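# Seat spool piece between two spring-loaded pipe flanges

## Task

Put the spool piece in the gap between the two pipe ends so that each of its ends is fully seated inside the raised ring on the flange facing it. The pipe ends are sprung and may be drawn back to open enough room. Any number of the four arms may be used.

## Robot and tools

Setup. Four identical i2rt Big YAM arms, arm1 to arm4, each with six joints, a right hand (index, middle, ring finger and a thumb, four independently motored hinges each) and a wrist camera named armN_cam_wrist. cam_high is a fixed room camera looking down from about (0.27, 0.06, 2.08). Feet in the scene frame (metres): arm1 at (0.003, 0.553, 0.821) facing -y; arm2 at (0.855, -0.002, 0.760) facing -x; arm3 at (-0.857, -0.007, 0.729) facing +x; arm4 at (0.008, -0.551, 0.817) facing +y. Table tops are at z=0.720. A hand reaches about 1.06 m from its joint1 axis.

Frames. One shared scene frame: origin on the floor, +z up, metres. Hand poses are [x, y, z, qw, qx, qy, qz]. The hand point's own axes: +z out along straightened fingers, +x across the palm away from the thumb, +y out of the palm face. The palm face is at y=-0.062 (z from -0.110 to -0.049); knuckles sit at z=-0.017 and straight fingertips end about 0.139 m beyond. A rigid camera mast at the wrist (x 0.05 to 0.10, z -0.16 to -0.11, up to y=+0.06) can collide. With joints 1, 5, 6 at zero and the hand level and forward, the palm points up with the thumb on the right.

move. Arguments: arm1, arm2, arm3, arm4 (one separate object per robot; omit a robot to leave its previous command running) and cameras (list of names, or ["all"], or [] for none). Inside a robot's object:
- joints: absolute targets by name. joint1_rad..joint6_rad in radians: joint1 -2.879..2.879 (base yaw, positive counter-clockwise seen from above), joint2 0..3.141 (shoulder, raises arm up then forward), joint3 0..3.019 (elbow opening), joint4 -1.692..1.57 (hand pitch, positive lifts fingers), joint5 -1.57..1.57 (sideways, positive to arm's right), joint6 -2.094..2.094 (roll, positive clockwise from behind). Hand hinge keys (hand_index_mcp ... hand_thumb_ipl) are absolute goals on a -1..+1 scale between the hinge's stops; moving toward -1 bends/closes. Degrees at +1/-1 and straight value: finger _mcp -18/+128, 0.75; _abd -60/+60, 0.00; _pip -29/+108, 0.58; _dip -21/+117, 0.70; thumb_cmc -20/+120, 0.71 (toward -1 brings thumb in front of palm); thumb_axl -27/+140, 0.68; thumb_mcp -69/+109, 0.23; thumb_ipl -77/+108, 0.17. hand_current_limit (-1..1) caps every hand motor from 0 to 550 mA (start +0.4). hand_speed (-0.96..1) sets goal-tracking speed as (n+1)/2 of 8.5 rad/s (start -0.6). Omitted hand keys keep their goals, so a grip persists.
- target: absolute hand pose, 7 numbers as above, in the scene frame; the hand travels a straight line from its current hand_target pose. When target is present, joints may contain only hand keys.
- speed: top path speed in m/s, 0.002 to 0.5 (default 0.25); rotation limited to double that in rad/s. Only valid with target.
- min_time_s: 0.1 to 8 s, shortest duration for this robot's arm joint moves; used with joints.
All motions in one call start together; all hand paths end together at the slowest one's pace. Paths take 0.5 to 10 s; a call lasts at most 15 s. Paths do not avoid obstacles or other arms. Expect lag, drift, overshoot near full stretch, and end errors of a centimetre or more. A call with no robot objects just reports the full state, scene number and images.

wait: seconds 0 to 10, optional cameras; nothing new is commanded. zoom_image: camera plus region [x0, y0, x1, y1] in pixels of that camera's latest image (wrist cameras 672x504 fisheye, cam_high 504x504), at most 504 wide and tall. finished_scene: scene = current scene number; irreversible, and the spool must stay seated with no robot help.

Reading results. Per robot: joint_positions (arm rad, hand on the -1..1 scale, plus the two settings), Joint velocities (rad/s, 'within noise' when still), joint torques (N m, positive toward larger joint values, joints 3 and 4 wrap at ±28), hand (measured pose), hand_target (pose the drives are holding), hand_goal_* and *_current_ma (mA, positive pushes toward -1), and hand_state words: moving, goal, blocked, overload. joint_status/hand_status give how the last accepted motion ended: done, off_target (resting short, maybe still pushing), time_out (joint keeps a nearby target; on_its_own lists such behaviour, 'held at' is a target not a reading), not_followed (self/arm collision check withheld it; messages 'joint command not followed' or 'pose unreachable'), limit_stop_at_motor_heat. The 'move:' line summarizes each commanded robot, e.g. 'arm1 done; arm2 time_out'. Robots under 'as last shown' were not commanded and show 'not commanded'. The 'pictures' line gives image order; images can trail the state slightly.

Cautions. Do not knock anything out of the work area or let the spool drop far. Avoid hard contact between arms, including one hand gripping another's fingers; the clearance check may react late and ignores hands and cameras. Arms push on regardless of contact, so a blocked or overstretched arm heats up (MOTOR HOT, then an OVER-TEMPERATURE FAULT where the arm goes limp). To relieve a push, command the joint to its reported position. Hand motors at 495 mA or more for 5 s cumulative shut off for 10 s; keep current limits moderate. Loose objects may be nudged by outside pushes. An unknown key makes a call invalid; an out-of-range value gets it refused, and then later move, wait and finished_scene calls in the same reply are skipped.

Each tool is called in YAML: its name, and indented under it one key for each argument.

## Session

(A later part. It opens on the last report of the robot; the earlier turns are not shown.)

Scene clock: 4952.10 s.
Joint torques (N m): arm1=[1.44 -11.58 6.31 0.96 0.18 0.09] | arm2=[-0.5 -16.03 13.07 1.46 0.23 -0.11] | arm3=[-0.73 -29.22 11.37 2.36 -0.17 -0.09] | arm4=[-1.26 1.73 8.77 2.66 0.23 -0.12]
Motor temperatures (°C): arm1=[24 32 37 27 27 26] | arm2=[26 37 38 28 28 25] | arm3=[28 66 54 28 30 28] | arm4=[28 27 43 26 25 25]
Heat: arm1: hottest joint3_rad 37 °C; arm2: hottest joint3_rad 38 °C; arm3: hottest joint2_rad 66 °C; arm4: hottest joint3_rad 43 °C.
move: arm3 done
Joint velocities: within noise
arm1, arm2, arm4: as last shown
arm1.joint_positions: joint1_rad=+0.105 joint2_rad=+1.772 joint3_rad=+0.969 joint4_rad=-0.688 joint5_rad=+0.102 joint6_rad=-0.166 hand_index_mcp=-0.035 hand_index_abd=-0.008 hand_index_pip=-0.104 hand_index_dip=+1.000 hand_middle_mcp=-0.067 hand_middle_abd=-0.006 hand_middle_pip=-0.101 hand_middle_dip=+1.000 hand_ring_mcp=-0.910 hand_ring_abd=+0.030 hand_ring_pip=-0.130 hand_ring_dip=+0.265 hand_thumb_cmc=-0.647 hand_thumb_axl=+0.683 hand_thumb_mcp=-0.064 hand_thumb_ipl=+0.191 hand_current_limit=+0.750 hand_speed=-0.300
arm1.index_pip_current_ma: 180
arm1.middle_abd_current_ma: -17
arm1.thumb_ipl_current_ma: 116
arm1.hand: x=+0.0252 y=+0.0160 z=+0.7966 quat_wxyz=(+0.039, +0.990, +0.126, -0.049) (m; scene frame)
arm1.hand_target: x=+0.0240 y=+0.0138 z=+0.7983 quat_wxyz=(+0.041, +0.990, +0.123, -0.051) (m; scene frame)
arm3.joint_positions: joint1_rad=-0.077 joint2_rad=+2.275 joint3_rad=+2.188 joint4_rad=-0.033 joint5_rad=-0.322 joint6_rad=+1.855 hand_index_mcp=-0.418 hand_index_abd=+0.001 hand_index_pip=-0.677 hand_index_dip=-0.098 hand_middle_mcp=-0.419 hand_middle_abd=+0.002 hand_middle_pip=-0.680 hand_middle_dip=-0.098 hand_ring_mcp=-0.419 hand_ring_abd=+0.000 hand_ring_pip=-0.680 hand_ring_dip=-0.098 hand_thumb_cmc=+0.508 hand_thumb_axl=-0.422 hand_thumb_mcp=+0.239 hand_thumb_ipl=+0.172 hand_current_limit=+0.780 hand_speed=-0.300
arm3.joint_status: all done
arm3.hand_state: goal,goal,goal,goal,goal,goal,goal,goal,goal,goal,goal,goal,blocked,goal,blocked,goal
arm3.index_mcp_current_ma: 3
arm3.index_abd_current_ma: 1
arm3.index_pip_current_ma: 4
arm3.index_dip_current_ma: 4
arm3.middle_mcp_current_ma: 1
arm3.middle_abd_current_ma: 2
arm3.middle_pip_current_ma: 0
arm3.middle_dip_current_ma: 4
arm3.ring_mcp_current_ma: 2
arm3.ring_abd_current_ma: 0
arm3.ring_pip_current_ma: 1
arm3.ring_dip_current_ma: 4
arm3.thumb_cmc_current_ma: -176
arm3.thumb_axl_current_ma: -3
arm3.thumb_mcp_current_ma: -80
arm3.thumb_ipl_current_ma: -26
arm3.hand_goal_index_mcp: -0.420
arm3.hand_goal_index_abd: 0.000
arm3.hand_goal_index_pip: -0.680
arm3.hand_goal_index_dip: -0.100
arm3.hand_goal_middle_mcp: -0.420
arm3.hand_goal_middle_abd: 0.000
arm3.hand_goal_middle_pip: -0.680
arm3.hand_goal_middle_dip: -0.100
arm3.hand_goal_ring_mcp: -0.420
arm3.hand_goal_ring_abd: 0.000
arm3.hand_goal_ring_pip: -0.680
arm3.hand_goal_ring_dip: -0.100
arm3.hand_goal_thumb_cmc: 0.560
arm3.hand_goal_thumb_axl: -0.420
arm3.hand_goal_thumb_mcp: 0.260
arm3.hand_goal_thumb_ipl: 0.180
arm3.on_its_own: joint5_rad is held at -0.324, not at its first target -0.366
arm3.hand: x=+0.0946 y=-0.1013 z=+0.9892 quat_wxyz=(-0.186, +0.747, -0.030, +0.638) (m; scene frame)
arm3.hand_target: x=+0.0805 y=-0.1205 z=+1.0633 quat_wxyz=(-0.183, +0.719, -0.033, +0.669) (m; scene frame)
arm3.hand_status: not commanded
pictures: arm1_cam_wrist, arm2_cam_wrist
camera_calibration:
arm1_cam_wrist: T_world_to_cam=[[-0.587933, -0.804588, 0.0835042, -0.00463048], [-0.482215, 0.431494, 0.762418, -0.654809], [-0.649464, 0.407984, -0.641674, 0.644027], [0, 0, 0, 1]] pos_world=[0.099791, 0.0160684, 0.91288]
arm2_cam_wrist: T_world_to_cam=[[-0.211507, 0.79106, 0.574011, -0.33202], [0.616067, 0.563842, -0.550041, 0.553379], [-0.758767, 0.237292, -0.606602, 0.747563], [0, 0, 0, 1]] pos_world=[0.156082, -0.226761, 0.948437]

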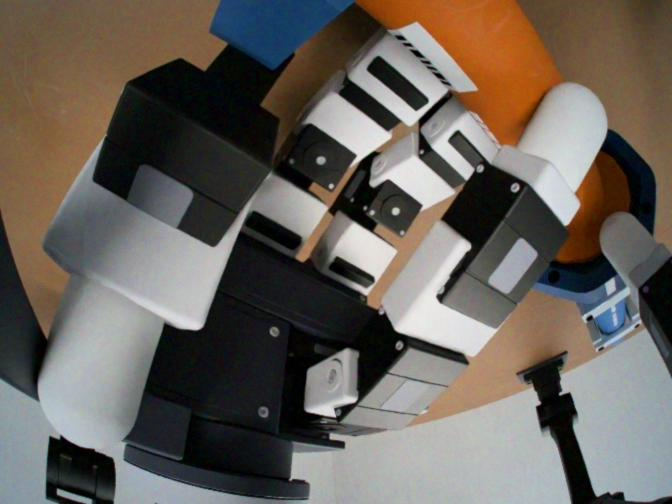

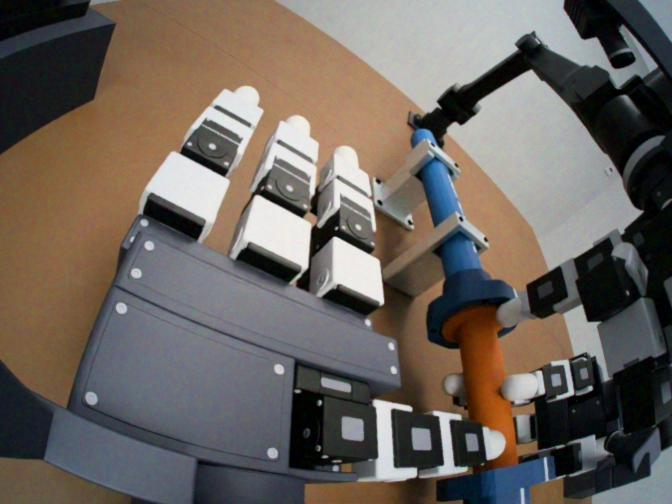

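move:
  arm3: {"joints": {"joint1_rad": -0.10, "joint2_rad": 2.15, "joint3_rad": 2.196, "joint4_rad": -0.03}, "min_time_s": 1.5}
  cameras: ["arm1_cam_wrist", "arm2_cam_wrist"]

zoom_image:
  camera: "arm2_cam_wrist"
  region: [400, 220, 580, 400]

zoom_image:
  camera: "arm1_cam_wrist"
  region: [500, 130, 672, 330]

Scene clock: 4962.90 s.
Joint torques (N m): arm1=[1.26 -11.58 6.37 0.98 0.32 0.12] | arm2=[-0.44 -16.21 13.14 1.46 0.27 -0.12] | arm3=[1.03 -20.19 12.12 2.14 -0.15 -0.13] | arm4=[-1.08 1.73 8.72 2.32 0.23 -0.06]
Motor temperatures (°C): arm1=[24 32 37 27 27 26] | arm2=[26 37 38 28 28 25] | arm3=[28 68 52 28 30 28] | arm4=[28 27 43 26 25 25]
Heat: arm1: hottest joint3_rad 37 °C; arm2: hottest joint3_rad 38 °C; arm3: hottest joint2_rad 68 °C; arm4: hottest joint3_rad 43 °C.
move: arm3 done
Joint velocities: within noise
arm1, arm2, arm4: as last shown
arm1.joint_positions: joint1_rad=+0.107 joint2_rad=+1.772 joint3_rad=+0.968 joint4_rad=-0.688 joint5_rad=+0.099 joint6_rad=-0.169 hand_index_mcp=-0.035 hand_index_abd=-0.013 hand_index_pip=-0.105 hand_index_dip=+1.000 hand_middle_mcp=-0.067 hand_middle_abd=-0.012 hand_middle_pip=-0.101 hand_middle_dip=+1.000 hand_ring_mcp=-0.910 hand_ring_abd=+0.030 hand_ring_pip=-0.130 hand_ring_dip=+0.265 hand_thumb_cmc=-0.650 hand_thumb_axl=+0.682 hand_thumb_mcp=-0.064 hand_thumb_ipl=+0.192 hand_current_limit=+0.750 hand_speed=-0.300
arm1.index_abd_current_ma: -36
arm1.index_pip_current_ma: 175
arm1.middle_abd_current_ma: -34
arm1.middle_pip_current_ma: 193
arm1.thumb_cmc_current_ma: 31
arm1.thumb_axl_current_ma: 15
arm1.thumb_ipl_current_ma: 119
arm1.hand: x=+0.0274 y=+0.0165 z=+0.7963 quat_wxyz=(+0.039, +0.990, +0.129, -0.048) (m; scene frame)
arm3.joint_positions: joint1_rad=-0.100 joint2_rad=+2.136 joint3_rad=+2.180 joint4_rad=-0.028 joint5_rad=-0.322 joint6_rad=+1.858 hand_index_mcp=-0.418 hand_index_abd=+0.001 hand_index_pip=-0.677 hand_index_dip=-0.098 hand_middle_mcp=-0.419 hand_middle_abd=+0.002 hand_middle_pip=-0.680 hand_middle_dip=-0.098 hand_ring_mcp=-0.419 hand_ring_abd=+0.000 hand_ring_pip=-0.680 hand_ring_dip=-0.098 hand_thumb_cmc=+0.554 hand_thumb_axl=-0.422 hand_thumb_mcp=+0.256 hand_thumb_ipl=+0.178 hand_current_limit=+0.780 hand_speed=-0.300
arm3.joint_status: all done
arm3.hand_state: goal,goal,goal,goal,goal,goal,goal,goal,goal,goal,goal,goal,goal,goal,goal,goal
arm3.index_mcp_current_ma: 3
arm3.index_abd_current_ma: 1
arm3.index_pip_current_ma: 4
arm3.index_dip_current_ma: 4
arm3.middle_mcp_current_ma: 1
arm3.middle_abd_current_ma: 2
arm3.middle_pip_current_ma: 0
arm3.middle_dip_current_ma: 4
arm3.ring_mcp_current_ma: 2
arm3.ring_abd_current_ma: 0
arm3.ring_pip_current_ma: 1
arm3.ring_dip_current_ma: 4
arm3.thumb_cmc_current_ma: -13
arm3.thumb_axl_current_ma: -3
arm3.thumb_mcp_current_ma: -9
arm3.thumb_ipl_current_ma: -6
arm3.hand_goal_index_mcp: -0.420
arm3.hand_goal_index_abd: 0.000
arm3.hand_goal_index_pip: -0.680
arm3.hand_goal_index_dip: -0.100
arm3.hand_goal_middle_mcp: -0.420
arm3.hand_goal_middle_abd: 0.000
arm3.hand_goal_middle_pip: -0.680
arm3.hand_goal_middle_dip: -0.100
arm3.hand_goal_ring_mcp: -0.420
arm3.hand_goal_ring_abd: 0.000
arm3.hand_goal_ring_pip: -0.680
arm3.hand_goal_ring_dip: -0.100
arm3.hand_goal_thumb_cmc: 0.560
arm3.hand_goal_thumb_axl: -0.420
arm3.hand_goal_thumb_mcp: 0.260
arm3.hand_goal_thumb_ipl: 0.180
arm3.on_its_own: joint5_rad is held at -0.324, not at its first target -0.366
arm3.hand: x=+0.0653 y=-0.1198 z=+1.1131 quat_wxyz=(-0.177, +0.703, -0.023, +0.689) (m; scene frame)
arm3.hand_target: x=+0.0693 y=-0.1194 z=+1.1090 quat_wxyz=(-0.181, +0.703, -0.026, +0.687) (m; scene frame)
arm3.hand_status: not commanded
pictures: arm1_cam_wrist, arm2_cam_wrist
camera_calibration:
arm1_cam_wrist: T_world_to_cam=[[-0.583308, -0.808215, 0.0808729, -0.000861366], [-0.486865, 0.427596, 0.761659, -0.652843], [-0.650165, 0.404907, -0.642911, 0.646064], [0, 0, 0, 1]] pos_world=[0.1017, 0.0168606, 0.912675]
arm2_cam_wrist: T_world_to_cam=[[-0.211507, 0.79106, 0.574011, -0.33202], [0.616067, 0.563842, -0.550041, 0.553379], [-0.758767, 0.237292, -0.606602, 0.747563], [0, 0, 0, 1]] pos_world=[0.156082, -0.226761, 0.948437]

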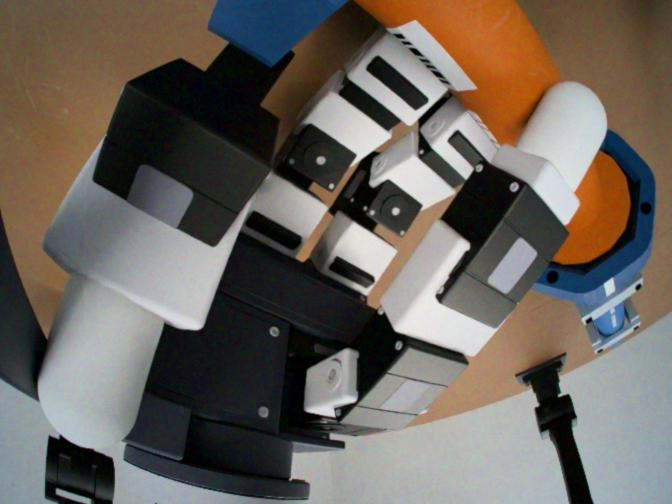

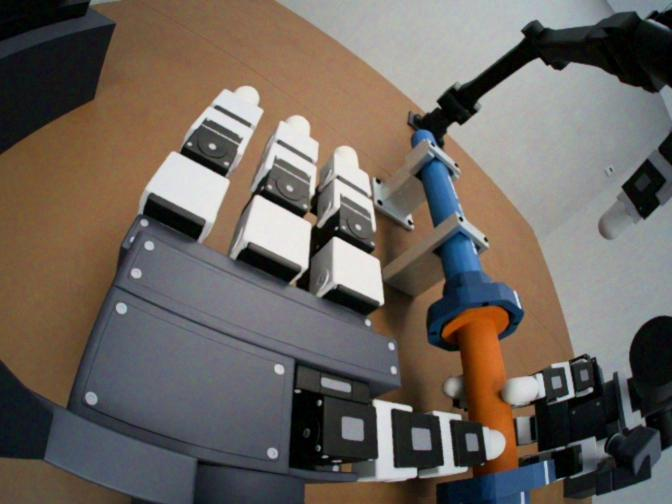

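Scaled by 2.800 from the camera's 672x504 image, which has a finer 960x720 frame.

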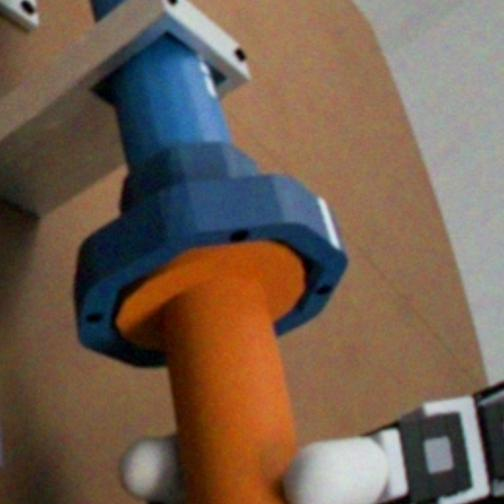

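Scaled by 2.520 from the camera's 672x504 image, which has a finer 960x720 frame.

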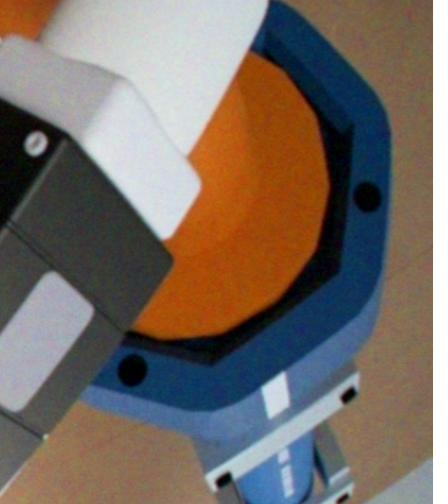

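zoom_image:
  camera: "arm2_cam_wrist"
  region: [420, 260, 530, 355]

zoom_image:
  camera: "arm2_cam_wrist"
  region: [430, 420, 570, 504]

zoom_image:
  camera: "arm1_cam_wrist"
  region: [530, 120, 672, 310]

zoom_image:
  camera: "arm1_cam_wrist"
  region: [180, 0, 400, 90]

zoom_image:
  camera: "cam_high"
  region: [180, 190, 280, 310]

Scaled by 4.582 from the camera's 672x504 image, which has a finer 960x720 frame.

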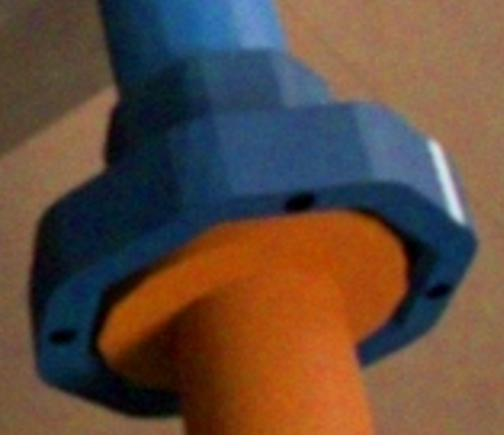

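Scaled by 3.600 from the camera's 672x504 image, which has a finer 960x720 frame.

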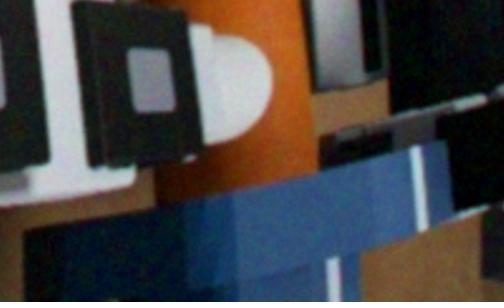

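Scaled by 2.653 from the camera's 672x504 image, which has a finer 960x720 frame.

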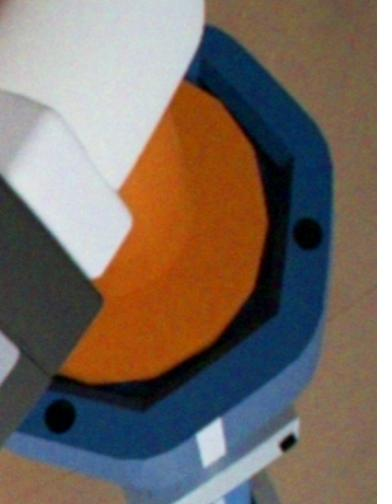

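Scaled by 2.291 from the camera's 672x504 image, which has a finer 960x720 frame.

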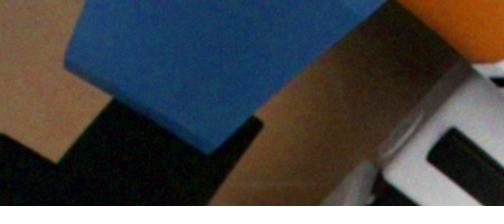

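This scene's latest camera images include none from cam_high. They are from: arm1_cam_wrist, arm2_cam_wrist. cam_high's image comes with the result of a call that names it in "cameras".

move:
  arm3: {"joints": {"joint1_rad": -0.15, "joint2_rad": 1.85}, "min_time_s": 2}
  cameras: ["cam_high", "arm1_cam_wrist", "arm2_cam_wrist"]

zoom_image:
  camera: "cam_high"
  region: [180, 190, 280, 310]

Scene clock: 4988.73 s.
Joint torques (N m): arm1=[1.2 -11.52 6.35 0.96 0.32 0.12] | arm2=[-0.5 -16.03 13.05 1.47 0.25 -0.13] | arm3=[0.62 -17.55 11.7 2.04 -0.11 -0.13] | arm4=[-1.14 2.37 8.61 2.44 0.22 -0.1]
Motor temperatures (°C): arm1=[24 32 37 27 27 26] | arm2=[26 37 38 28 28 25] | arm3=[28 64 54 28 29 28] | arm4=[28 27 43 26 25 25]
Heat: arm1: hottest joint3_rad 37 °C; arm2: hottest joint3_rad 38 °C; arm3: hottest joint2_rad 64 °C; arm4: hottest joint3_rad 43 °C.
move: arm3 done
Joint velocities: within noise
arm1, arm2, arm4: as last shown
arm3.joint_positions: joint1_rad=-0.144 joint2_rad=+1.851 joint3_rad=+2.180 joint4_rad=-0.028 joint5_rad=-0.322 joint6_rad=+1.859 hand_index_mcp=-0.419 hand_index_abd=+0.001 hand_index_pip=-0.677 hand_index_dip=-0.098 hand_middle_mcp=-0.419 hand_middle_abd=+0.002 hand_middle_pip=-0.680 hand_middle_dip=-0.098 hand_ring_mcp=-0.419 hand_ring_abd=+0.000 hand_ring_pip=-0.680 hand_ring_dip=-0.098 hand_thumb_cmc=+0.555 hand_thumb_axl=-0.422 hand_thumb_mcp=+0.257 hand_thumb_ipl=+0.178 hand_current_limit=+0.780 hand_speed=-0.300
arm3.joint_status: all done
arm3.hand_state: goal,goal,goal,goal,goal,goal,goal,goal,goal,goal,goal,goal,goal,goal,goal,goal
arm3.index_mcp_current_ma: 1
arm3.index_abd_current_ma: 1
arm3.index_pip_current_ma: 4
arm3.index_dip_current_ma: 4
arm3.middle_mcp_current_ma: 1
arm3.middle_abd_current_ma: 2
arm3.middle_pip_current_ma: 0
arm3.middle_dip_current_ma: 4
arm3.ring_mcp_current_ma: 1
arm3.ring_abd_current_ma: 0
arm3.ring_pip_current_ma: 1
arm3.ring_dip_current_ma: 4
arm3.thumb_cmc_current_ma: -9
arm3.thumb_axl_current_ma: -3
arm3.thumb_mcp_current_ma: -7
arm3.thumb_ipl_current_ma: -5
arm3.hand_goal_index_mcp: -0.420
arm3.hand_goal_index_abd: 0.000
arm3.hand_goal_index_pip: -0.680
arm3.hand_goal_index_dip: -0.100
arm3.hand_goal_middle_mcp: -0.420
arm3.hand_goal_middle_abd: 0.000
arm3.hand_goal_middle_pip: -0.680
arm3.hand_goal_middle_dip: -0.100
arm3.hand_goal_ring_mcp: -0.420
arm3.hand_goal_ring_abd: 0.000
arm3.hand_goal_ring_pip: -0.680
arm3.hand_goal_ring_dip: -0.100
arm3.hand_goal_thumb_cmc: 0.560
arm3.hand_goal_thumb_axl: -0.420
arm3.hand_goal_thumb_mcp: 0.260
arm3.hand_goal_thumb_ipl: 0.180
arm3.on_its_own: joint5_rad is held at -0.324, not at its first target -0.366
arm3.hand: x=-0.0471 y=-0.1447 z=+1.3573 quat_wxyz=(-0.151, +0.601, -0.001, +0.785) (m; scene frame)
arm3.hand_target: x=-0.0508 y=-0.1484 z=+1.3669 quat_wxyz=(-0.152, +0.596, -0.004, +0.789) (m; scene frame)
arm3.hand_status: not commanded
pictures: arm1_cam_wrist, arm2_cam_wrist, cam_high
camera_calibration:
arm1_cam_wrist: T_world_to_cam=[[-0.583308, -0.808215, 0.0808729, -0.000861366], [-0.486865, 0.427596, 0.761659, -0.652843], [-0.650165, 0.404907, -0.642911, 0.646064], [0, 0, 0, 1]] pos_world=[0.1017, 0.0168606, 0.912675]
arm2_cam_wrist: T_world_to_cam=[[-0.211507, 0.79106, 0.574011, -0.33202], [0.616067, 0.563842, -0.550041, 0.553379], [-0.758767, 0.237292, -0.606602, 0.747563], [0, 0, 0, 1]] pos_world=[0.156082, -0.226761, 0.948437]

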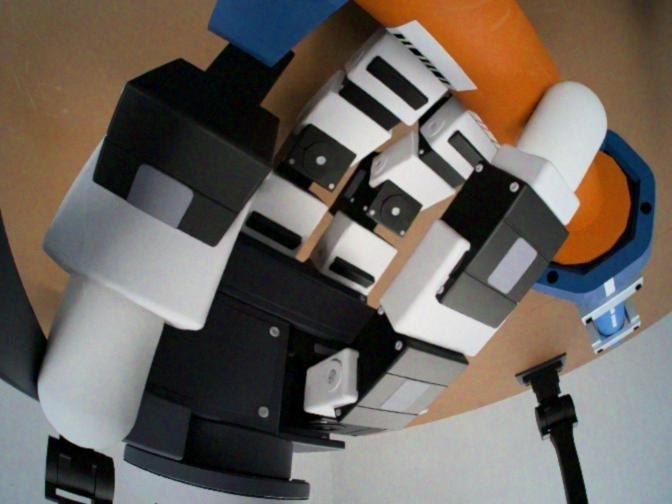

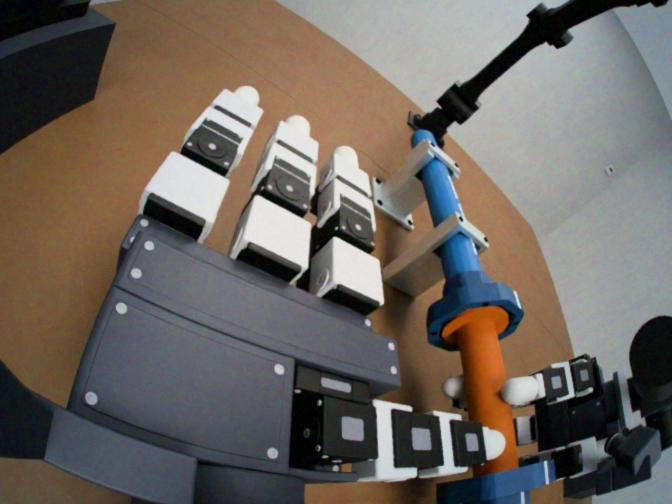

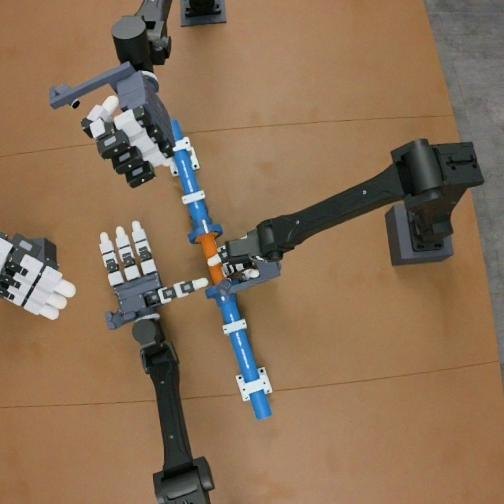

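Scaled by 4.200 from the camera's 504x504 image, which has a finer 720x720 frame.

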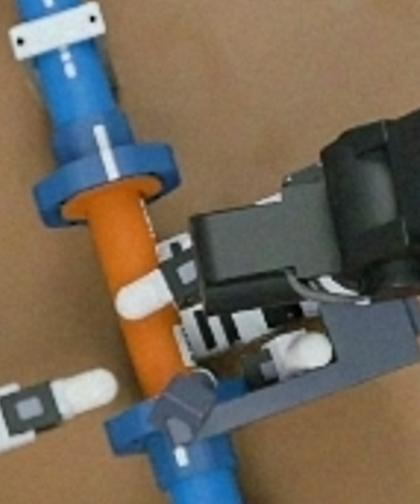

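zoom_image:
  camera: "cam_high"
  region: [185, 220, 225, 250]

zoom_image:
  camera: "cam_high"
  region: [200, 275, 245, 310]

Scaled by 12.600 from the camera's 504x504 image, which has a finer 720x720 frame.

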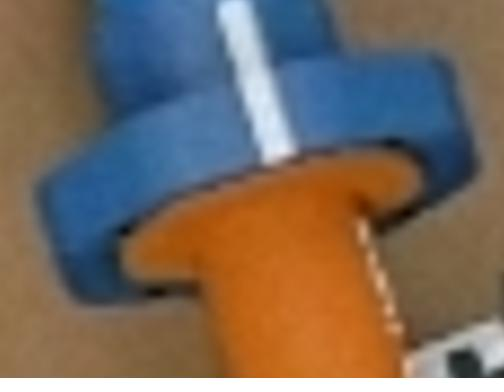

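Scaled by 11.200 from the camera's 504x504 image, which has a finer 720x720 frame.

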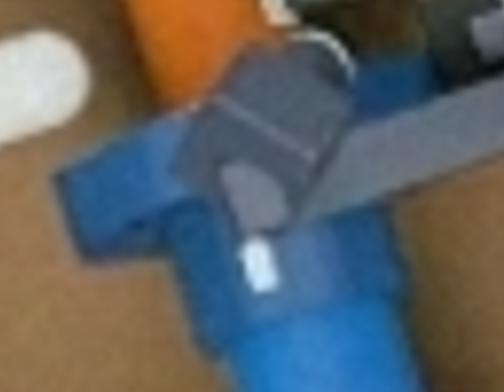

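move:
  arm2: {"target": [0.0040, -0.215, 0.925, -0.5515, -0.5515, 0.4426, 0.4426], "speed": 0.1}

move:
  arm2: {"target": [-0.030, -0.270, 0.925, -0.5515, -0.5515, 0.4426, 0.4426], "speed": 0.15}
  cameras: ["arm1_cam_wrist", "arm2_cam_wrist"]

Scene clock: 5018.67 s.
Joint torques (N m): arm1=[1.2 -11.52 6.35 0.98 0.32 0.12] | arm2=[2.32 -16.73 13.38 1.43 0.28 -0.14] | arm3=[0.62 -17.61 11.69 1.98 -0.11 -0.13] | arm4=[-1.26 1.67 8.69 2.43 0.26 -0.12]
Motor temperatures (°C): arm1=[24 31 36 27 27 26] | arm2=[26 37 38 28 28 25] | arm3=[28 59 54 28 29 28] | arm4=[28 27 43 26 25 25]
Heat: arm1: hottest joint3_rad 36 °C; arm2: hottest joint3_rad 38 °C; arm3: hottest joint2_rad 59 °C; arm4: hottest joint3_rad 43 °C.
move: arm2 off_target
Joint velocities: within noise
arm1, arm3: as last shown
arm2.joint_positions: joint1_rad=+0.276 joint2_rad=+2.376 joint3_rad=+1.601 joint4_rad=+0.747 joint5_rad=+0.064 joint6_rad=+0.012 hand_index_mcp=+0.758 hand_index_abd=+0.002 hand_index_pip=+0.580 hand_index_dip=+0.697 hand_middle_mcp=+0.759 hand_middle_abd=+0.001 hand_middle_pip=+0.580 hand_middle_dip=+0.698 hand_ring_mcp=+0.759 hand_ring_abd=+0.001 hand_ring_pip=+0.580 hand_ring_dip=+0.697 hand_thumb_cmc=+0.738 hand_thumb_axl=-0.402 hand_thumb_mcp=+0.242 hand_thumb_ipl=+0.175 hand_current_limit=+0.780 hand_speed=-0.300
arm2.joint_status: not commanded
arm2.hand_state: goal,goal,goal,goal,goal,goal,goal,goal,goal,goal,goal,goal,blocked,goal,goal,goal
arm2.index_mcp_current_ma: 2
arm2.index_abd_current_ma: 0
arm2.index_pip_current_ma: 0
arm2.index_dip_current_ma: 0
arm2.middle_mcp_current_ma: 2
arm2.middle_abd_current_ma: 0
arm2.middle_pip_current_ma: 0
arm2.middle_dip_current_ma: 0
arm2.ring_mcp_current_ma: 2
arm2.ring_abd_current_ma: 0
arm2.ring_pip_current_ma: 0
arm2.ring_dip_current_ma: 0
arm2.thumb_cmc_current_ma: 13
arm2.thumb_axl_current_ma: 0
arm2.thumb_mcp_current_ma: 5
arm2.thumb_ipl_current_ma: 1
arm2.hand_goal_index_mcp: 0.750
arm2.hand_goal_index_abd: 0.000
arm2.hand_goal_index_pip: 0.580
arm2.hand_goal_index_dip: 0.700
arm2.hand_goal_middle_mcp: 0.750
arm2.hand_goal_middle_abd: 0.000
arm2.hand_goal_middle_pip: 0.580
arm2.hand_goal_middle_dip: 0.700
arm2.hand_goal_ring_mcp: 0.750
arm2.hand_goal_ring_abd: 0.000
arm2.hand_goal_ring_pip: 0.580
arm2.hand_goal_ring_dip: 0.700
arm2.hand_goal_thumb_cmc: 0.714
arm2.hand_goal_thumb_axl: -0.400
arm2.hand_goal_thumb_mcp: 0.230
arm2.hand_goal_thumb_ipl: 0.170
arm2.hand: x=+0.0138 y=-0.1986 z=+0.9141 quat_wxyz=(-0.543, -0.555, +0.454, +0.438) (m; scene frame)
arm2.hand_target: x=+0.0060 y=-0.2145 z=+0.9252 quat_wxyz=(-0.551, -0.551, +0.443, +0.443) (m; scene frame)
arm2.hand_status: off_target (0.022 m and 1.8 deg from the pose sent, 0.035 m and 1.9 deg at the start)
arm3.on_its_own: joint5_rad is held at -0.324, not at its first target -0.366
arm4.joint_positions: joint1_rad=-0.465 joint2_rad=+0.615 joint3_rad=+1.366 joint4_rad=-1.199 joint5_rad=+0.099 joint6_rad=+1.070 hand_index_mcp=+0.756 hand_index_abd=+0.000 hand_index_pip=+0.577 hand_index_dip=+0.696 hand_middle_mcp=+0.756 hand_middle_abd=+0.000 hand_middle_pip=+0.577 hand_middle_dip=+0.696 hand_ring_mcp=+0.756 hand_ring_abd=+0.000 hand_ring_pip=+0.577 hand_ring_dip=+0.696 hand_thumb_cmc=+0.716 hand_thumb_axl=+0.677 hand_thumb_mcp=+0.226 hand_thumb_ipl=+0.168 hand_current_limit=+0.400 hand_speed=-0.600
arm4.joint_status: not commanded
arm4.hand_state: goal,goal,goal,goal,goal,goal,goal,goal,goal,goal,goal,goal,goal,goal,goal,goal
arm4.index_mcp_current_ma: 0
arm4.index_abd_current_ma: 0
arm4.index_pip_current_ma: 0
arm4.index_dip_current_ma: 0
arm4.middle_mcp_current_ma: 0
arm4.middle_abd_current_ma: 0
arm4.middle_pip_current_ma: 0
arm4.middle_dip_current_ma: 0
arm4.ring_mcp_current_ma: 0
arm4.ring_abd_current_ma: 0
arm4.ring_pip_current_ma: 0
arm4.ring_dip_current_ma: 0
arm4.thumb_cmc_current_ma: 0
arm4.thumb_axl_current_ma: 0
arm4.thumb_mcp_current_ma: 0
arm4.thumb_ipl_current_ma: 0
arm4.hand_goal_index_mcp: 0.754
arm4.hand_goal_index_abd: 0.000
arm4.hand_goal_index_pip: 0.576
arm4.hand_goal_index_dip: 0.696
arm4.hand_goal_middle_mcp: 0.754
arm4.hand_goal_middle_abd: 0.000
arm4.hand_goal_middle_pip: 0.576
arm4.hand_goal_middle_dip: 0.696
arm4.hand_goal_ring_mcp: 0.754
arm4.hand_goal_ring_abd: 0.000
arm4.hand_goal_ring_pip: 0.576
arm4.hand_goal_ring_dip: 0.696
arm4.hand_goal_thumb_cmc: 0.714
arm4.hand_goal_thumb_axl: 0.678
arm4.hand_goal_thumb_mcp: 0.226
arm4.hand_goal_thumb_ipl: 0.168
arm4.hand: x=+0.2036 y=-0.3639 z=+1.4001 quat_wxyz=(-0.114, +0.600, +0.595, +0.523) (m; scene frame)
arm4.hand_target: x=+0.2018 y=-0.3671 z=+1.4143 quat_wxyz=(-0.119, +0.594, +0.588, +0.536) (m; scene frame)
arm4.hand_status: not commanded
pictures: none

Scene clock: 5020.07 s.
Joint torques (N m): arm1=[1.2 -11.52 6.35 0.98 0.32 0.12] | arm2=[1.38 -18.2 14.19 1.37 0.24 -0.12] | arm3=[0.56 -17.85 11.66 2.03 -0.1 -0.14] | arm4=[-1.14 1.55 8.79 2.3 0.26 -0.06]
Motor temperatures (°C): arm1=[24 31 36 27 27 26] | arm2=[26 37 39 28 28 25] | arm3=[28 59 54 28 29 28] | arm4=[28 27 43 26 25 25]
Heat: arm1: hottest joint3_rad 36 °C; arm2: hottest joint3_rad 39 °C; arm3: hottest joint2_rad 59 °C; arm4: hottest joint3_rad 43 °C.
move: arm2 off_target
Joint velocities: within noise
arm1, arm3, arm4: as last shown
arm2.joint_positions: joint1_rad=+0.345 joint2_rad=+2.482 joint3_rad=+1.824 joint4_rad=+0.626 joint5_rad=+0.121 joint6_rad=+0.012 hand_index_mcp=+0.758 hand_index_abd=+0.002 hand_index_pip=+0.580 hand_index_dip=+0.697 hand_middle_mcp=+0.759 hand_middle_abd=+0.001 hand_middle_pip=+0.580 hand_middle_dip=+0.698 hand_ring_mcp=+0.759 hand_ring_abd=+0.001 hand_ring_pip=+0.580 hand_ring_dip=+0.697 hand_thumb_cmc=+0.738 hand_thumb_axl=-0.402 hand_thumb_mcp=+0.242 hand_thumb_ipl=+0.175 hand_current_limit=+0.780 hand_speed=-0.300
arm2.joint_status: not commanded
arm2.hand_state: goal,goal,goal,goal,goal,goal,goal,goal,goal,goal,goal,goal,blocked,goal,goal,goal
arm2.index_mcp_current_ma: 2
arm2.index_abd_current_ma: 0
arm2.index_pip_current_ma: 0
arm2.index_dip_current_ma: 0
arm2.middle_mcp_current_ma: 2
arm2.middle_abd_current_ma: 0
arm2.middle_pip_current_ma: 0
arm2.middle_dip_current_ma: 0
arm2.ring_mcp_current_ma: 2
arm2.ring_abd_current_ma: 0
arm2.ring_pip_current_ma: 0
arm2.ring_dip_current_ma: 0
arm2.thumb_cmc_current_ma: 13
arm2.thumb_axl_current_ma: 0
arm2.thumb_mcp_current_ma: 5
arm2.thumb_ipl_current_ma: 1
arm2.hand_goal_index_mcp: 0.750
arm2.hand_goal_index_abd: 0.000
arm2.hand_goal_index_pip: 0.580
arm2.hand_goal_index_dip: 0.700
arm2.hand_goal_middle_mcp: 0.750
arm2.hand_goal_middle_abd: 0.000
arm2.hand_goal_middle_pip: 0.580
arm2.hand_goal_middle_dip: 0.700
arm2.hand_goal_ring_mcp: 0.750
arm2.hand_goal_ring_abd: 0.000
arm2.hand_goal_ring_pip: 0.580
arm2.hand_goal_ring_dip: 0.700
arm2.hand_goal_thumb_cmc: 0.714
arm2.hand_goal_thumb_axl: -0.400
arm2.hand_goal_thumb_mcp: 0.230
arm2.hand_goal_thumb_ipl: 0.170
arm2.hand: x=-0.0194 y=-0.2633 z=+0.9121 quat_wxyz=(-0.544, -0.559, +0.451, +0.434) (m; scene frame)
arm2.hand_target: x=-0.0280 y=-0.2693 z=+0.9251 quat_wxyz=(-0.551, -0.552, +0.443, +0.442) (m; scene frame)
arm2.hand_status: off_target (0.018 m and 1.8 deg from the pose sent, 0.084 m and 1.8 deg at the start)
arm3.on_its_own: joint5_rad is held at -0.324, not at its first target -0.366
pictures: arm1_cam_wrist, arm2_cam_wrist
camera_calibration:
arm1_cam_wrist: T_world_to_cam=[[-0.583308, -0.808215, 0.0808729, -0.000861366], [-0.486865, 0.427596, 0.761659, -0.652843], [-0.650165, 0.404907, -0.642911, 0.646064], [0, 0, 0, 1]] pos_world=[0.1017, 0.0168606, 0.912675]
arm2_cam_wrist: T_world_to_cam=[[-0.200433, 0.79222, 0.576381, -0.284252], [0.626564, 0.555928, -0.546225, 0.614468], [-0.753156, 0.251658, -0.607803, 0.726479], [0, 0, 0, 1]] pos_world=[0.105175, -0.299234, 0.941031]

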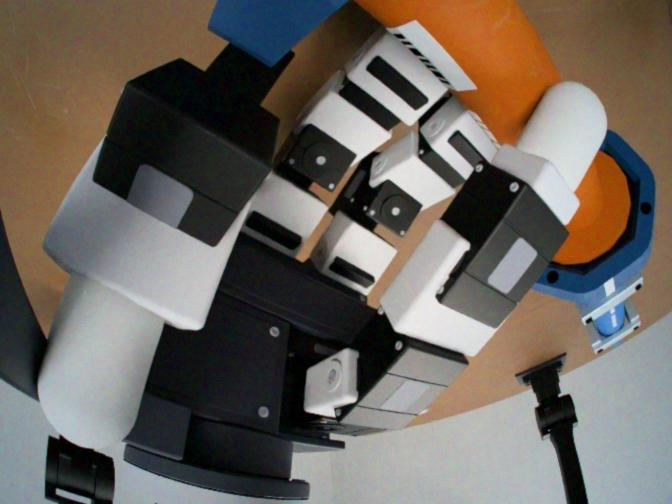

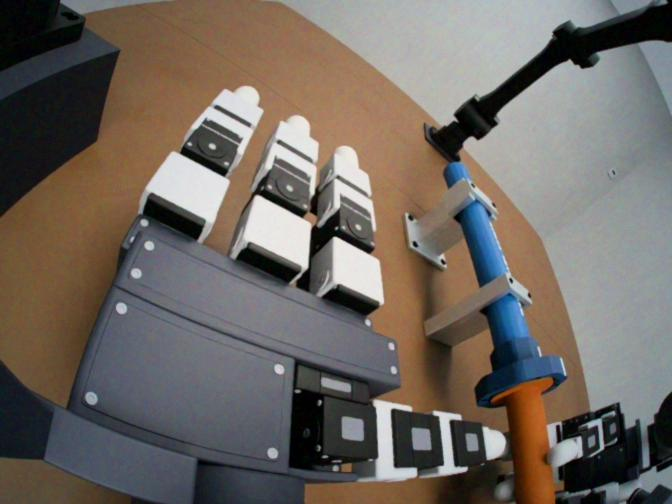

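move:
  arm2: {"target": [-0.080, -0.310, 0.960, -0.5515, -0.5515, 0.4426, 0.4426], "speed": 0.2}
  cameras: ["arm2_cam_wrist"]

Scene clock: 5034.77 s.
Joint torques (N m): arm1=[1.2 -11.52 6.35 0.98 0.32 0.12] | arm2=[1.61 -20.31 15.95 1.43 0.25 -0.11] | arm3=[0.44 -17.38 11.71 2.1 -0.11 -0.15] | arm4=[-1.03 2.02 8.76 2.7 0.27 -0.09]
Motor temperatures (°C): arm1=[24 31 36 27 27 26] | arm2=[26 38 40 28 28 25] | arm3=[28 58 53 28 29 28] | arm4=[28 27 43 26 25 25]
Heat: arm1: hottest joint3_rad 36 °C; arm2: hottest joint3_rad 40 °C; arm3: hottest joint2_rad 58 °C; arm4: hottest joint3_rad 43 °C.
move: arm2 off_target
Joint velocities: within noise
arm1, arm3, arm4: as last shown
arm2.joint_positions: joint1_rad=+0.362 joint2_rad=+2.602 joint3_rad=+2.157 joint4_rad=+0.399 joint5_rad=+0.146 joint6_rad=+0.012 hand_index_mcp=+0.758 hand_index_abd=+0.002 hand_index_pip=+0.580 hand_index_dip=+0.697 hand_middle_mcp=+0.759 hand_middle_abd=+0.001 hand_middle_pip=+0.580 hand_middle_dip=+0.698 hand_ring_mcp=+0.759 hand_ring_abd=+0.001 hand_ring_pip=+0.580 hand_ring_dip=+0.697 hand_thumb_cmc=+0.737 hand_thumb_axl=-0.402 hand_thumb_mcp=+0.241 hand_thumb_ipl=+0.175 hand_current_limit=+0.780 hand_speed=-0.300
arm2.joint_status: not commanded
arm2.hand_state: goal,goal,goal,goal,goal,goal,goal,goal,goal,goal,goal,goal,blocked,goal,goal,goal
arm2.index_mcp_current_ma: 2
arm2.index_abd_current_ma: 0
arm2.index_pip_current_ma: 0
arm2.index_dip_current_ma: 0
arm2.middle_mcp_current_ma: 2
arm2.middle_abd_current_ma: 0
arm2.middle_pip_current_ma: 0
arm2.middle_dip_current_ma: 0
arm2.ring_mcp_current_ma: 2
arm2.ring_abd_current_ma: 0
arm2.ring_pip_current_ma: 0
arm2.ring_dip_current_ma: 0
arm2.thumb_cmc_current_ma: 12
arm2.thumb_axl_current_ma: 0
arm2.thumb_mcp_current_ma: 5
arm2.thumb_ipl_current_ma: 1
arm2.hand_goal_index_mcp: 0.750
arm2.hand_goal_index_abd: 0.000
arm2.hand_goal_index_pip: 0.580
arm2.hand_goal_index_dip: 0.700
arm2.hand_goal_middle_mcp: 0.750
arm2.hand_goal_middle_abd: 0.000
arm2.hand_goal_middle_pip: 0.580
arm2.hand_goal_middle_dip: 0.700
arm2.hand_goal_ring_mcp: 0.750
arm2.hand_goal_ring_abd: 0.000
arm2.hand_goal_ring_pip: 0.580
arm2.hand_goal_ring_dip: 0.700
arm2.hand_goal_thumb_cmc: 0.714
arm2.hand_goal_thumb_axl: -0.400
arm2.hand_goal_thumb_mcp: 0.230
arm2.hand_goal_thumb_ipl: 0.170
arm2.hand: x=-0.0739 y=-0.2951 z=+0.9357 quat_wxyz=(-0.538, -0.561, +0.456, +0.434) (m; scene frame)
arm2.hand_target: x=-0.0760 y=-0.3088 z=+0.9600 quat_wxyz=(-0.552, -0.552, +0.443, +0.442) (m; scene frame)
arm2.hand_status: off_target (0.029 m and 2.6 deg from the pose sent, 0.090 m and 1.8 deg at the start)
arm3.on_its_own: joint5_rad is held at -0.324, not at its first target -0.366
pictures: arm2_cam_wrist
camera_calibration:
arm2_cam_wrist: T_world_to_cam=[[-0.201408, 0.790568, 0.578305, -0.285941], [0.638373, 0.553737, -0.534655, 0.668531], [-0.74291, 0.261491, -0.616204, 0.719265], [0, 0, 0, 1]] pos_world=[0.0499856, -0.332215, 0.966009]

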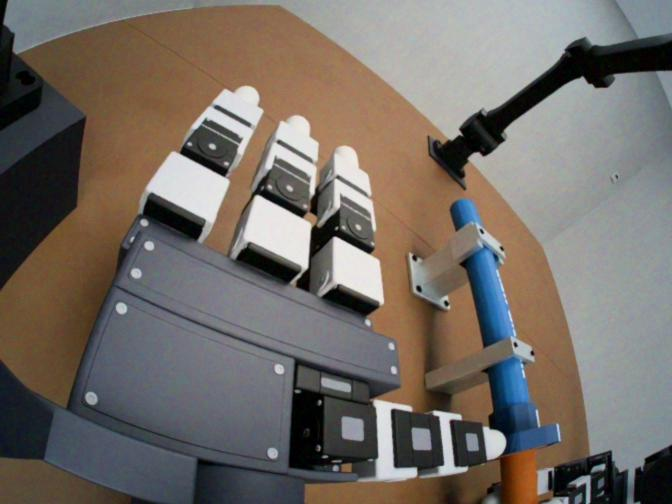

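move:
  cameras: ["arm4_cam_wrist", "arm3_cam_wrist"]

Scene clock: 5038.47 s.
Joint torques (N m): arm1=[1.2 -11.52 6.35 0.98 0.32 0.12] | arm2=[2.26 -19.96 15.92 1.58 0.3 -0.12] | arm3=[0.5 -17.61 11.69 2.06 -0.11 -0.14] | arm4=[-1.2 1.61 8.8 2.51 0.2 -0.08]
Motor temperatures (°C): arm1=[24 31 36 27 27 26] | arm2=[26 38 40 28 28 25] | arm3=[28 58 53 28 29 28] | arm4=[28 27 43 26 25 25]
Heat: arm1: hottest joint3_rad 36 °C; arm2: hottest joint3_rad 40 °C; arm3: hottest joint2_rad 58 °C; arm4: hottest joint3_rad 43 °C.
Joint velocities: within noise
arm1.joint_positions: joint1_rad=+0.107 joint2_rad=+1.772 joint3_rad=+0.968 joint4_rad=-0.688 joint5_rad=+0.099 joint6_rad=-0.169 hand_index_mcp=-0.035 hand_index_abd=-0.013 hand_index_pip=-0.105 hand_index_dip=+1.000 hand_middle_mcp=-0.067 hand_middle_abd=-0.012 hand_middle_pip=-0.101 hand_middle_dip=+1.000 hand_ring_mcp=-0.910 hand_ring_abd=+0.030 hand_ring_pip=-0.130 hand_ring_dip=+0.265 hand_thumb_cmc=-0.650 hand_thumb_axl=+0.682 hand_thumb_mcp=-0.064 hand_thumb_ipl=+0.192 hand_current_limit=+0.750 hand_speed=-0.300
arm1.joint_status: not commanded
arm1.hand_state: blocked,goal,blocked,goal,blocked,goal,blocked,goal,blocked,blocked,blocked,goal,goal,goal,blocked,blocked
arm1.index_mcp_current_ma: 481
arm1.index_abd_current_ma: -36
arm1.index_pip_current_ma: 175
arm1.index_dip_current_ma: 0
arm1.middle_mcp_current_ma: 326
arm1.middle_abd_current_ma: -34
arm1.middle_pip_current_ma: 193
arm1.middle_dip_current_ma: 0
arm1.ring_mcp_current_ma: 308
arm1.ring_abd_current_ma: 94
arm1.ring_pip_current_ma: 72
arm1.ring_dip_current_ma: 15
arm1.thumb_cmc_current_ma: 31
arm1.thumb_axl_current_ma: 15
arm1.thumb_mcp_current_ma: 481
arm1.thumb_ipl_current_ma: 119
arm1.hand_goal_index_mcp: -0.140
arm1.hand_goal_index_abd: 0.000
arm1.hand_goal_index_pip: -0.150
arm1.hand_goal_index_dip: 1.000
arm1.hand_goal_middle_mcp: -0.140
arm1.hand_goal_middle_abd: 0.000
arm1.hand_goal_middle_pip: -0.150
arm1.hand_goal_middle_dip: 1.000
arm1.hand_goal_ring_mcp: -0.980
arm1.hand_goal_ring_abd: 0.000
arm1.hand_goal_ring_pip: -0.150
arm1.hand_goal_ring_dip: 0.260
arm1.hand_goal_thumb_cmc: -0.660
arm1.hand_goal_thumb_axl: 0.678
arm1.hand_goal_thumb_mcp: -0.150
arm1.hand_goal_thumb_ipl: 0.168
arm1.hand: x=+0.0274 y=+0.0165 z=+0.7963 quat_wxyz=(+0.039, +0.990, +0.129, -0.048) (m; scene frame)
arm1.hand_target: x=+0.0240 y=+0.0138 z=+0.7983 quat_wxyz=(+0.041, +0.990, +0.123, -0.051) (m; scene frame)
arm1.hand_status: not commanded
arm2.joint_positions: joint1_rad=+0.362 joint2_rad=+2.602 joint3_rad=+2.157 joint4_rad=+0.399 joint5_rad=+0.146 joint6_rad=+0.012 hand_index_mcp=+0.758 hand_index_abd=+0.002 hand_index_pip=+0.580 hand_index_dip=+0.697 hand_middle_mcp=+0.759 hand_middle_abd=+0.001 hand_middle_pip=+0.580 hand_middle_dip=+0.698 hand_ring_mcp=+0.759 hand_ring_abd=+0.001 hand_ring_pip=+0.580 hand_ring_dip=+0.697 hand_thumb_cmc=+0.737 hand_thumb_axl=-0.402 hand_thumb_mcp=+0.241 hand_thumb_ipl=+0.175 hand_current_limit=+0.780 hand_speed=-0.300
arm2.joint_status: not commanded
arm2.hand_state: goal,goal,goal,goal,goal,goal,goal,goal,goal,goal,goal,goal,blocked,goal,goal,goal
arm2.index_mcp_current_ma: 2
arm2.index_abd_current_ma: 0
arm2.index_pip_current_ma: 0
arm2.index_dip_current_ma: 0
arm2.middle_mcp_current_ma: 2
arm2.middle_abd_current_ma: 0
arm2.middle_pip_current_ma: 0
arm2.middle_dip_current_ma: 0
arm2.ring_mcp_current_ma: 2
arm2.ring_abd_current_ma: 0
arm2.ring_pip_current_ma: 0
arm2.ring_dip_current_ma: 0
arm2.thumb_cmc_current_ma: 12
arm2.thumb_axl_current_ma: 0
arm2.thumb_mcp_current_ma: 5
arm2.thumb_ipl_current_ma: 1
arm2.hand_goal_index_mcp: 0.750
arm2.hand_goal_index_abd: 0.000
arm2.hand_goal_index_pip: 0.580
arm2.hand_goal_index_dip: 0.700
arm2.hand_goal_middle_mcp: 0.750
arm2.hand_goal_middle_abd: 0.000
arm2.hand_goal_middle_pip: 0.580
arm2.hand_goal_middle_dip: 0.700
arm2.hand_goal_ring_mcp: 0.750
arm2.hand_goal_ring_abd: 0.000
arm2.hand_goal_ring_pip: 0.580
arm2.hand_goal_ring_dip: 0.700
arm2.hand_goal_thumb_cmc: 0.714
arm2.hand_goal_thumb_axl: -0.400
arm2.hand_goal_thumb_mcp: 0.230
arm2.hand_goal_thumb_ipl: 0.170
arm2.hand: x=-0.0739 y=-0.2951 z=+0.9357 quat_wxyz=(-0.538, -0.561, +0.456, +0.434) (m; scene frame)
arm2.hand_target: x=-0.0760 y=-0.3088 z=+0.9598 quat_wxyz=(-0.551, -0.552, +0.443, +0.442) (m; scene frame)
arm2.hand_status: off_target (0.029 m and 2.6 deg from the pose sent, 0.090 m and 1.8 deg at the start)
arm3.joint_positions: joint1_rad=-0.144 joint2_rad=+1.851 joint3_rad=+2.180 joint4_rad=-0.028 joint5_rad=-0.322 joint6_rad=+1.859 hand_index_mcp=-0.419 hand_index_abd=+0.001 hand_index_pip=-0.677 hand_index_dip=-0.098 hand_middle_mcp=-0.419 hand_middle_abd=+0.002 hand_middle_pip=-0.680 hand_middle_dip=-0.098 hand_ring_mcp=-0.419 hand_ring_abd=+0.000 hand_ring_pip=-0.680 hand_ring_dip=-0.098 hand_thumb_cmc=+0.555 hand_thumb_axl=-0.422 hand_thumb_mcp=+0.257 hand_thumb_ipl=+0.178 hand_current_limit=+0.780 hand_speed=-0.300
arm3.joint_status: not commanded
arm3.hand_state: goal,goal,goal,goal,goal,goal,goal,goal,goal,goal,goal,goal,goal,goal,goal,goal
arm3.index_mcp_current_ma: 1
arm3.index_abd_current_ma: 1
arm3.index_pip_current_ma: 4
arm3.index_dip_current_ma: 4
arm3.middle_mcp_current_ma: 1
arm3.middle_abd_current_ma: 2
arm3.middle_pip_current_ma: 0
arm3.middle_dip_current_ma: 4
arm3.ring_mcp_current_ma: 1
arm3.ring_abd_current_ma: 0
arm3.ring_pip_current_ma: 1
arm3.ring_dip_current_ma: 4
arm3.thumb_cmc_current_ma: -9
arm3.thumb_axl_current_ma: -3
arm3.thumb_mcp_current_ma: -7
arm3.thumb_ipl_current_ma: -5
arm3.hand_goal_index_mcp: -0.420
arm3.hand_goal_index_abd: 0.000
arm3.hand_goal_index_pip: -0.680
arm3.hand_goal_index_dip: -0.100
arm3.hand_goal_middle_mcp: -0.420
arm3.hand_goal_middle_abd: 0.000
arm3.hand_goal_middle_pip: -0.680
arm3.hand_goal_middle_dip: -0.100
arm3.hand_goal_ring_mcp: -0.420
arm3.hand_goal_ring_abd: 0.000
arm3.hand_goal_ring_pip: -0.680
arm3.hand_goal_ring_dip: -0.100
arm3.hand_goal_thumb_cmc: 0.560
arm3.hand_goal_thumb_axl: -0.420
arm3.hand_goal_thumb_mcp: 0.260
arm3.hand_goal_thumb_ipl: 0.180
arm3.on_its_own: joint5_rad is held at -0.324, not at its first target -0.366
arm3.hand: x=-0.0471 y=-0.1447 z=+1.3573 quat_wxyz=(-0.151, +0.601, -0.001, +0.785) (m; scene frame)
arm3.hand_target: x=-0.0508 y=-0.1484 z=+1.3669 quat_wxyz=(-0.152, +0.596, -0.004, +0.789) (m; scene frame)
arm3.hand_status: not commanded
arm4.joint_positions: joint1_rad=-0.465 joint2_rad=+0.615 joint3_rad=+1.366 joint4_rad=-1.199 joint5_rad=+0.099 joint6_rad=+1.070 hand_index_mcp=+0.756 hand_index_abd=+0.000 hand_index_pip=+0.577 hand_index_dip=+0.696 hand_middle_mcp=+0.756 hand_middle_abd=+0.000 hand_middle_pip=+0.577 hand_middle_dip=+0.696 hand_ring_mcp=+0.756 hand_ring_abd=+0.000 hand_ring_pip=+0.577 hand_ring_dip=+0.696 hand_thumb_cmc=+0.716 hand_thumb_axl=+0.677 hand_thumb_mcp=+0.226 hand_thumb_ipl=+0.168 hand_current_limit=+0.400 hand_speed=-0.600
arm4.joint_status: not commanded
arm4.hand_state: goal,goal,goal,goal,goal,goal,goal,goal,goal,goal,goal,goal,goal,goal,goal,goal
arm4.index_mcp_current_ma: 0
arm4.index_abd_current_ma: 0
arm4.index_pip_current_ma: 0
arm4.index_dip_current_ma: 0
arm4.middle_mcp_current_ma: 0
arm4.middle_abd_current_ma: 0
arm4.middle_pip_current_ma: 0
arm4.middle_dip_current_ma: 0
arm4.ring_mcp_current_ma: 0
arm4.ring_abd_current_ma: 0
arm4.ring_pip_current_ma: 0
arm4.ring_dip_current_ma: 0
arm4.thumb_cmc_current_ma: 0
arm4.thumb_axl_current_ma: 0
arm4.thumb_mcp_current_ma: 0
arm4.thumb_ipl_current_ma: 0
arm4.hand_goal_index_mcp: 0.754
arm4.hand_goal_index_abd: 0.000
arm4.hand_goal_index_pip: 0.576
arm4.hand_goal_index_dip: 0.696
arm4.hand_goal_middle_mcp: 0.754
arm4.hand_goal_middle_abd: 0.000
arm4.hand_goal_middle_pip: 0.576
arm4.hand_goal_middle_dip: 0.696
arm4.hand_goal_ring_mcp: 0.754
arm4.hand_goal_ring_abd: 0.000
arm4.hand_goal_ring_pip: 0.576
arm4.hand_goal_ring_dip: 0.696
arm4.hand_goal_thumb_cmc: 0.714
arm4.hand_goal_thumb_axl: 0.678
arm4.hand_goal_thumb_mcp: 0.226
arm4.hand_goal_thumb_ipl: 0.168
arm4.hand: x=+0.2036 y=-0.3639 z=+1.4001 quat_wxyz=(-0.114, +0.600, +0.595, +0.523) (m; scene frame)
arm4.hand_target: x=+0.2018 y=-0.3671 z=+1.4143 quat_wxyz=(-0.119, +0.594, +0.588, +0.536) (m; scene frame)
arm4.hand_status: not commanded
pictures: arm3_cam_wrist, arm4_cam_wrist
camera_calibration:
arm3_cam_wrist: T_world_to_cam=[[0.270171, -0.430814, -0.86105, 1.14584], [-0.69845, 0.527855, -0.483257, 0.655455], [0.662704, 0.731962, -0.158291, 0.478261], [0, 0, 0, 1]] pos_world=[-0.168717, -0.202408, 1.37909]

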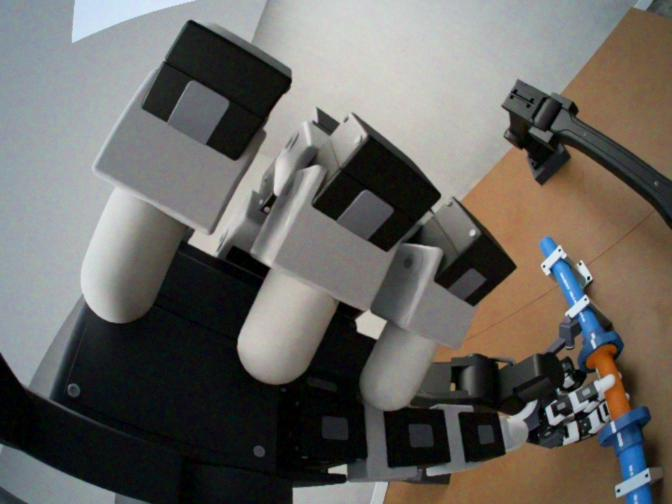

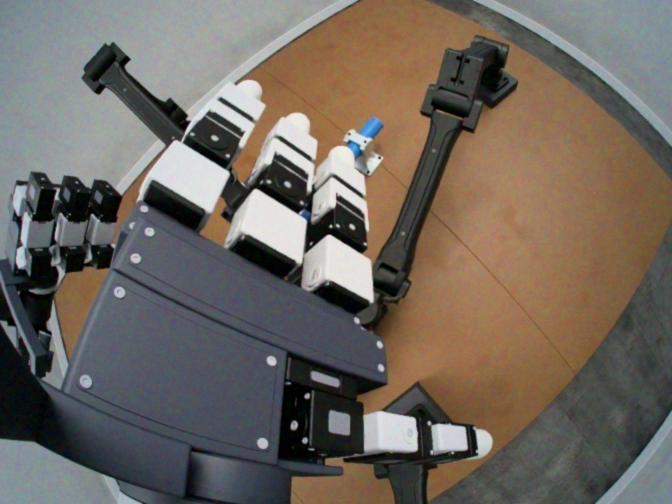

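Arm3's wrist camera sees B (looking from −u side). Zoom.

zoom_image:
  camera: "arm3_cam_wrist"
  region: [550, 300, 672, 490]

zoom_image:
  camera: "arm3_cam_wrist"
  region: [570, 320, 630, 370]

Scaled by 2.653 from the camera's 672x504 image, which has a finer 960x720 frame.

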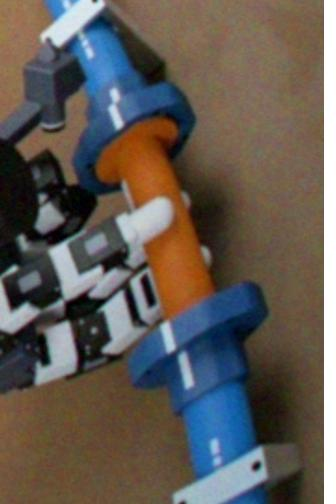

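Scaled by 8.400 from the camera's 672x504 image, which has a finer 960x720 frame.

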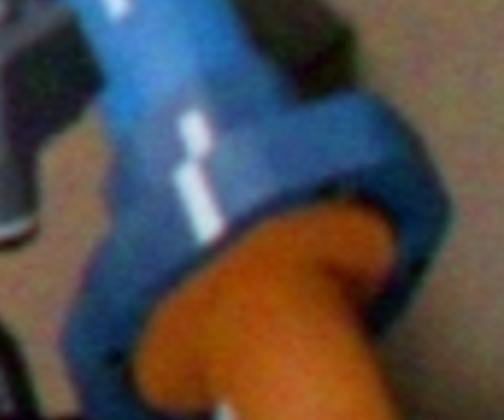

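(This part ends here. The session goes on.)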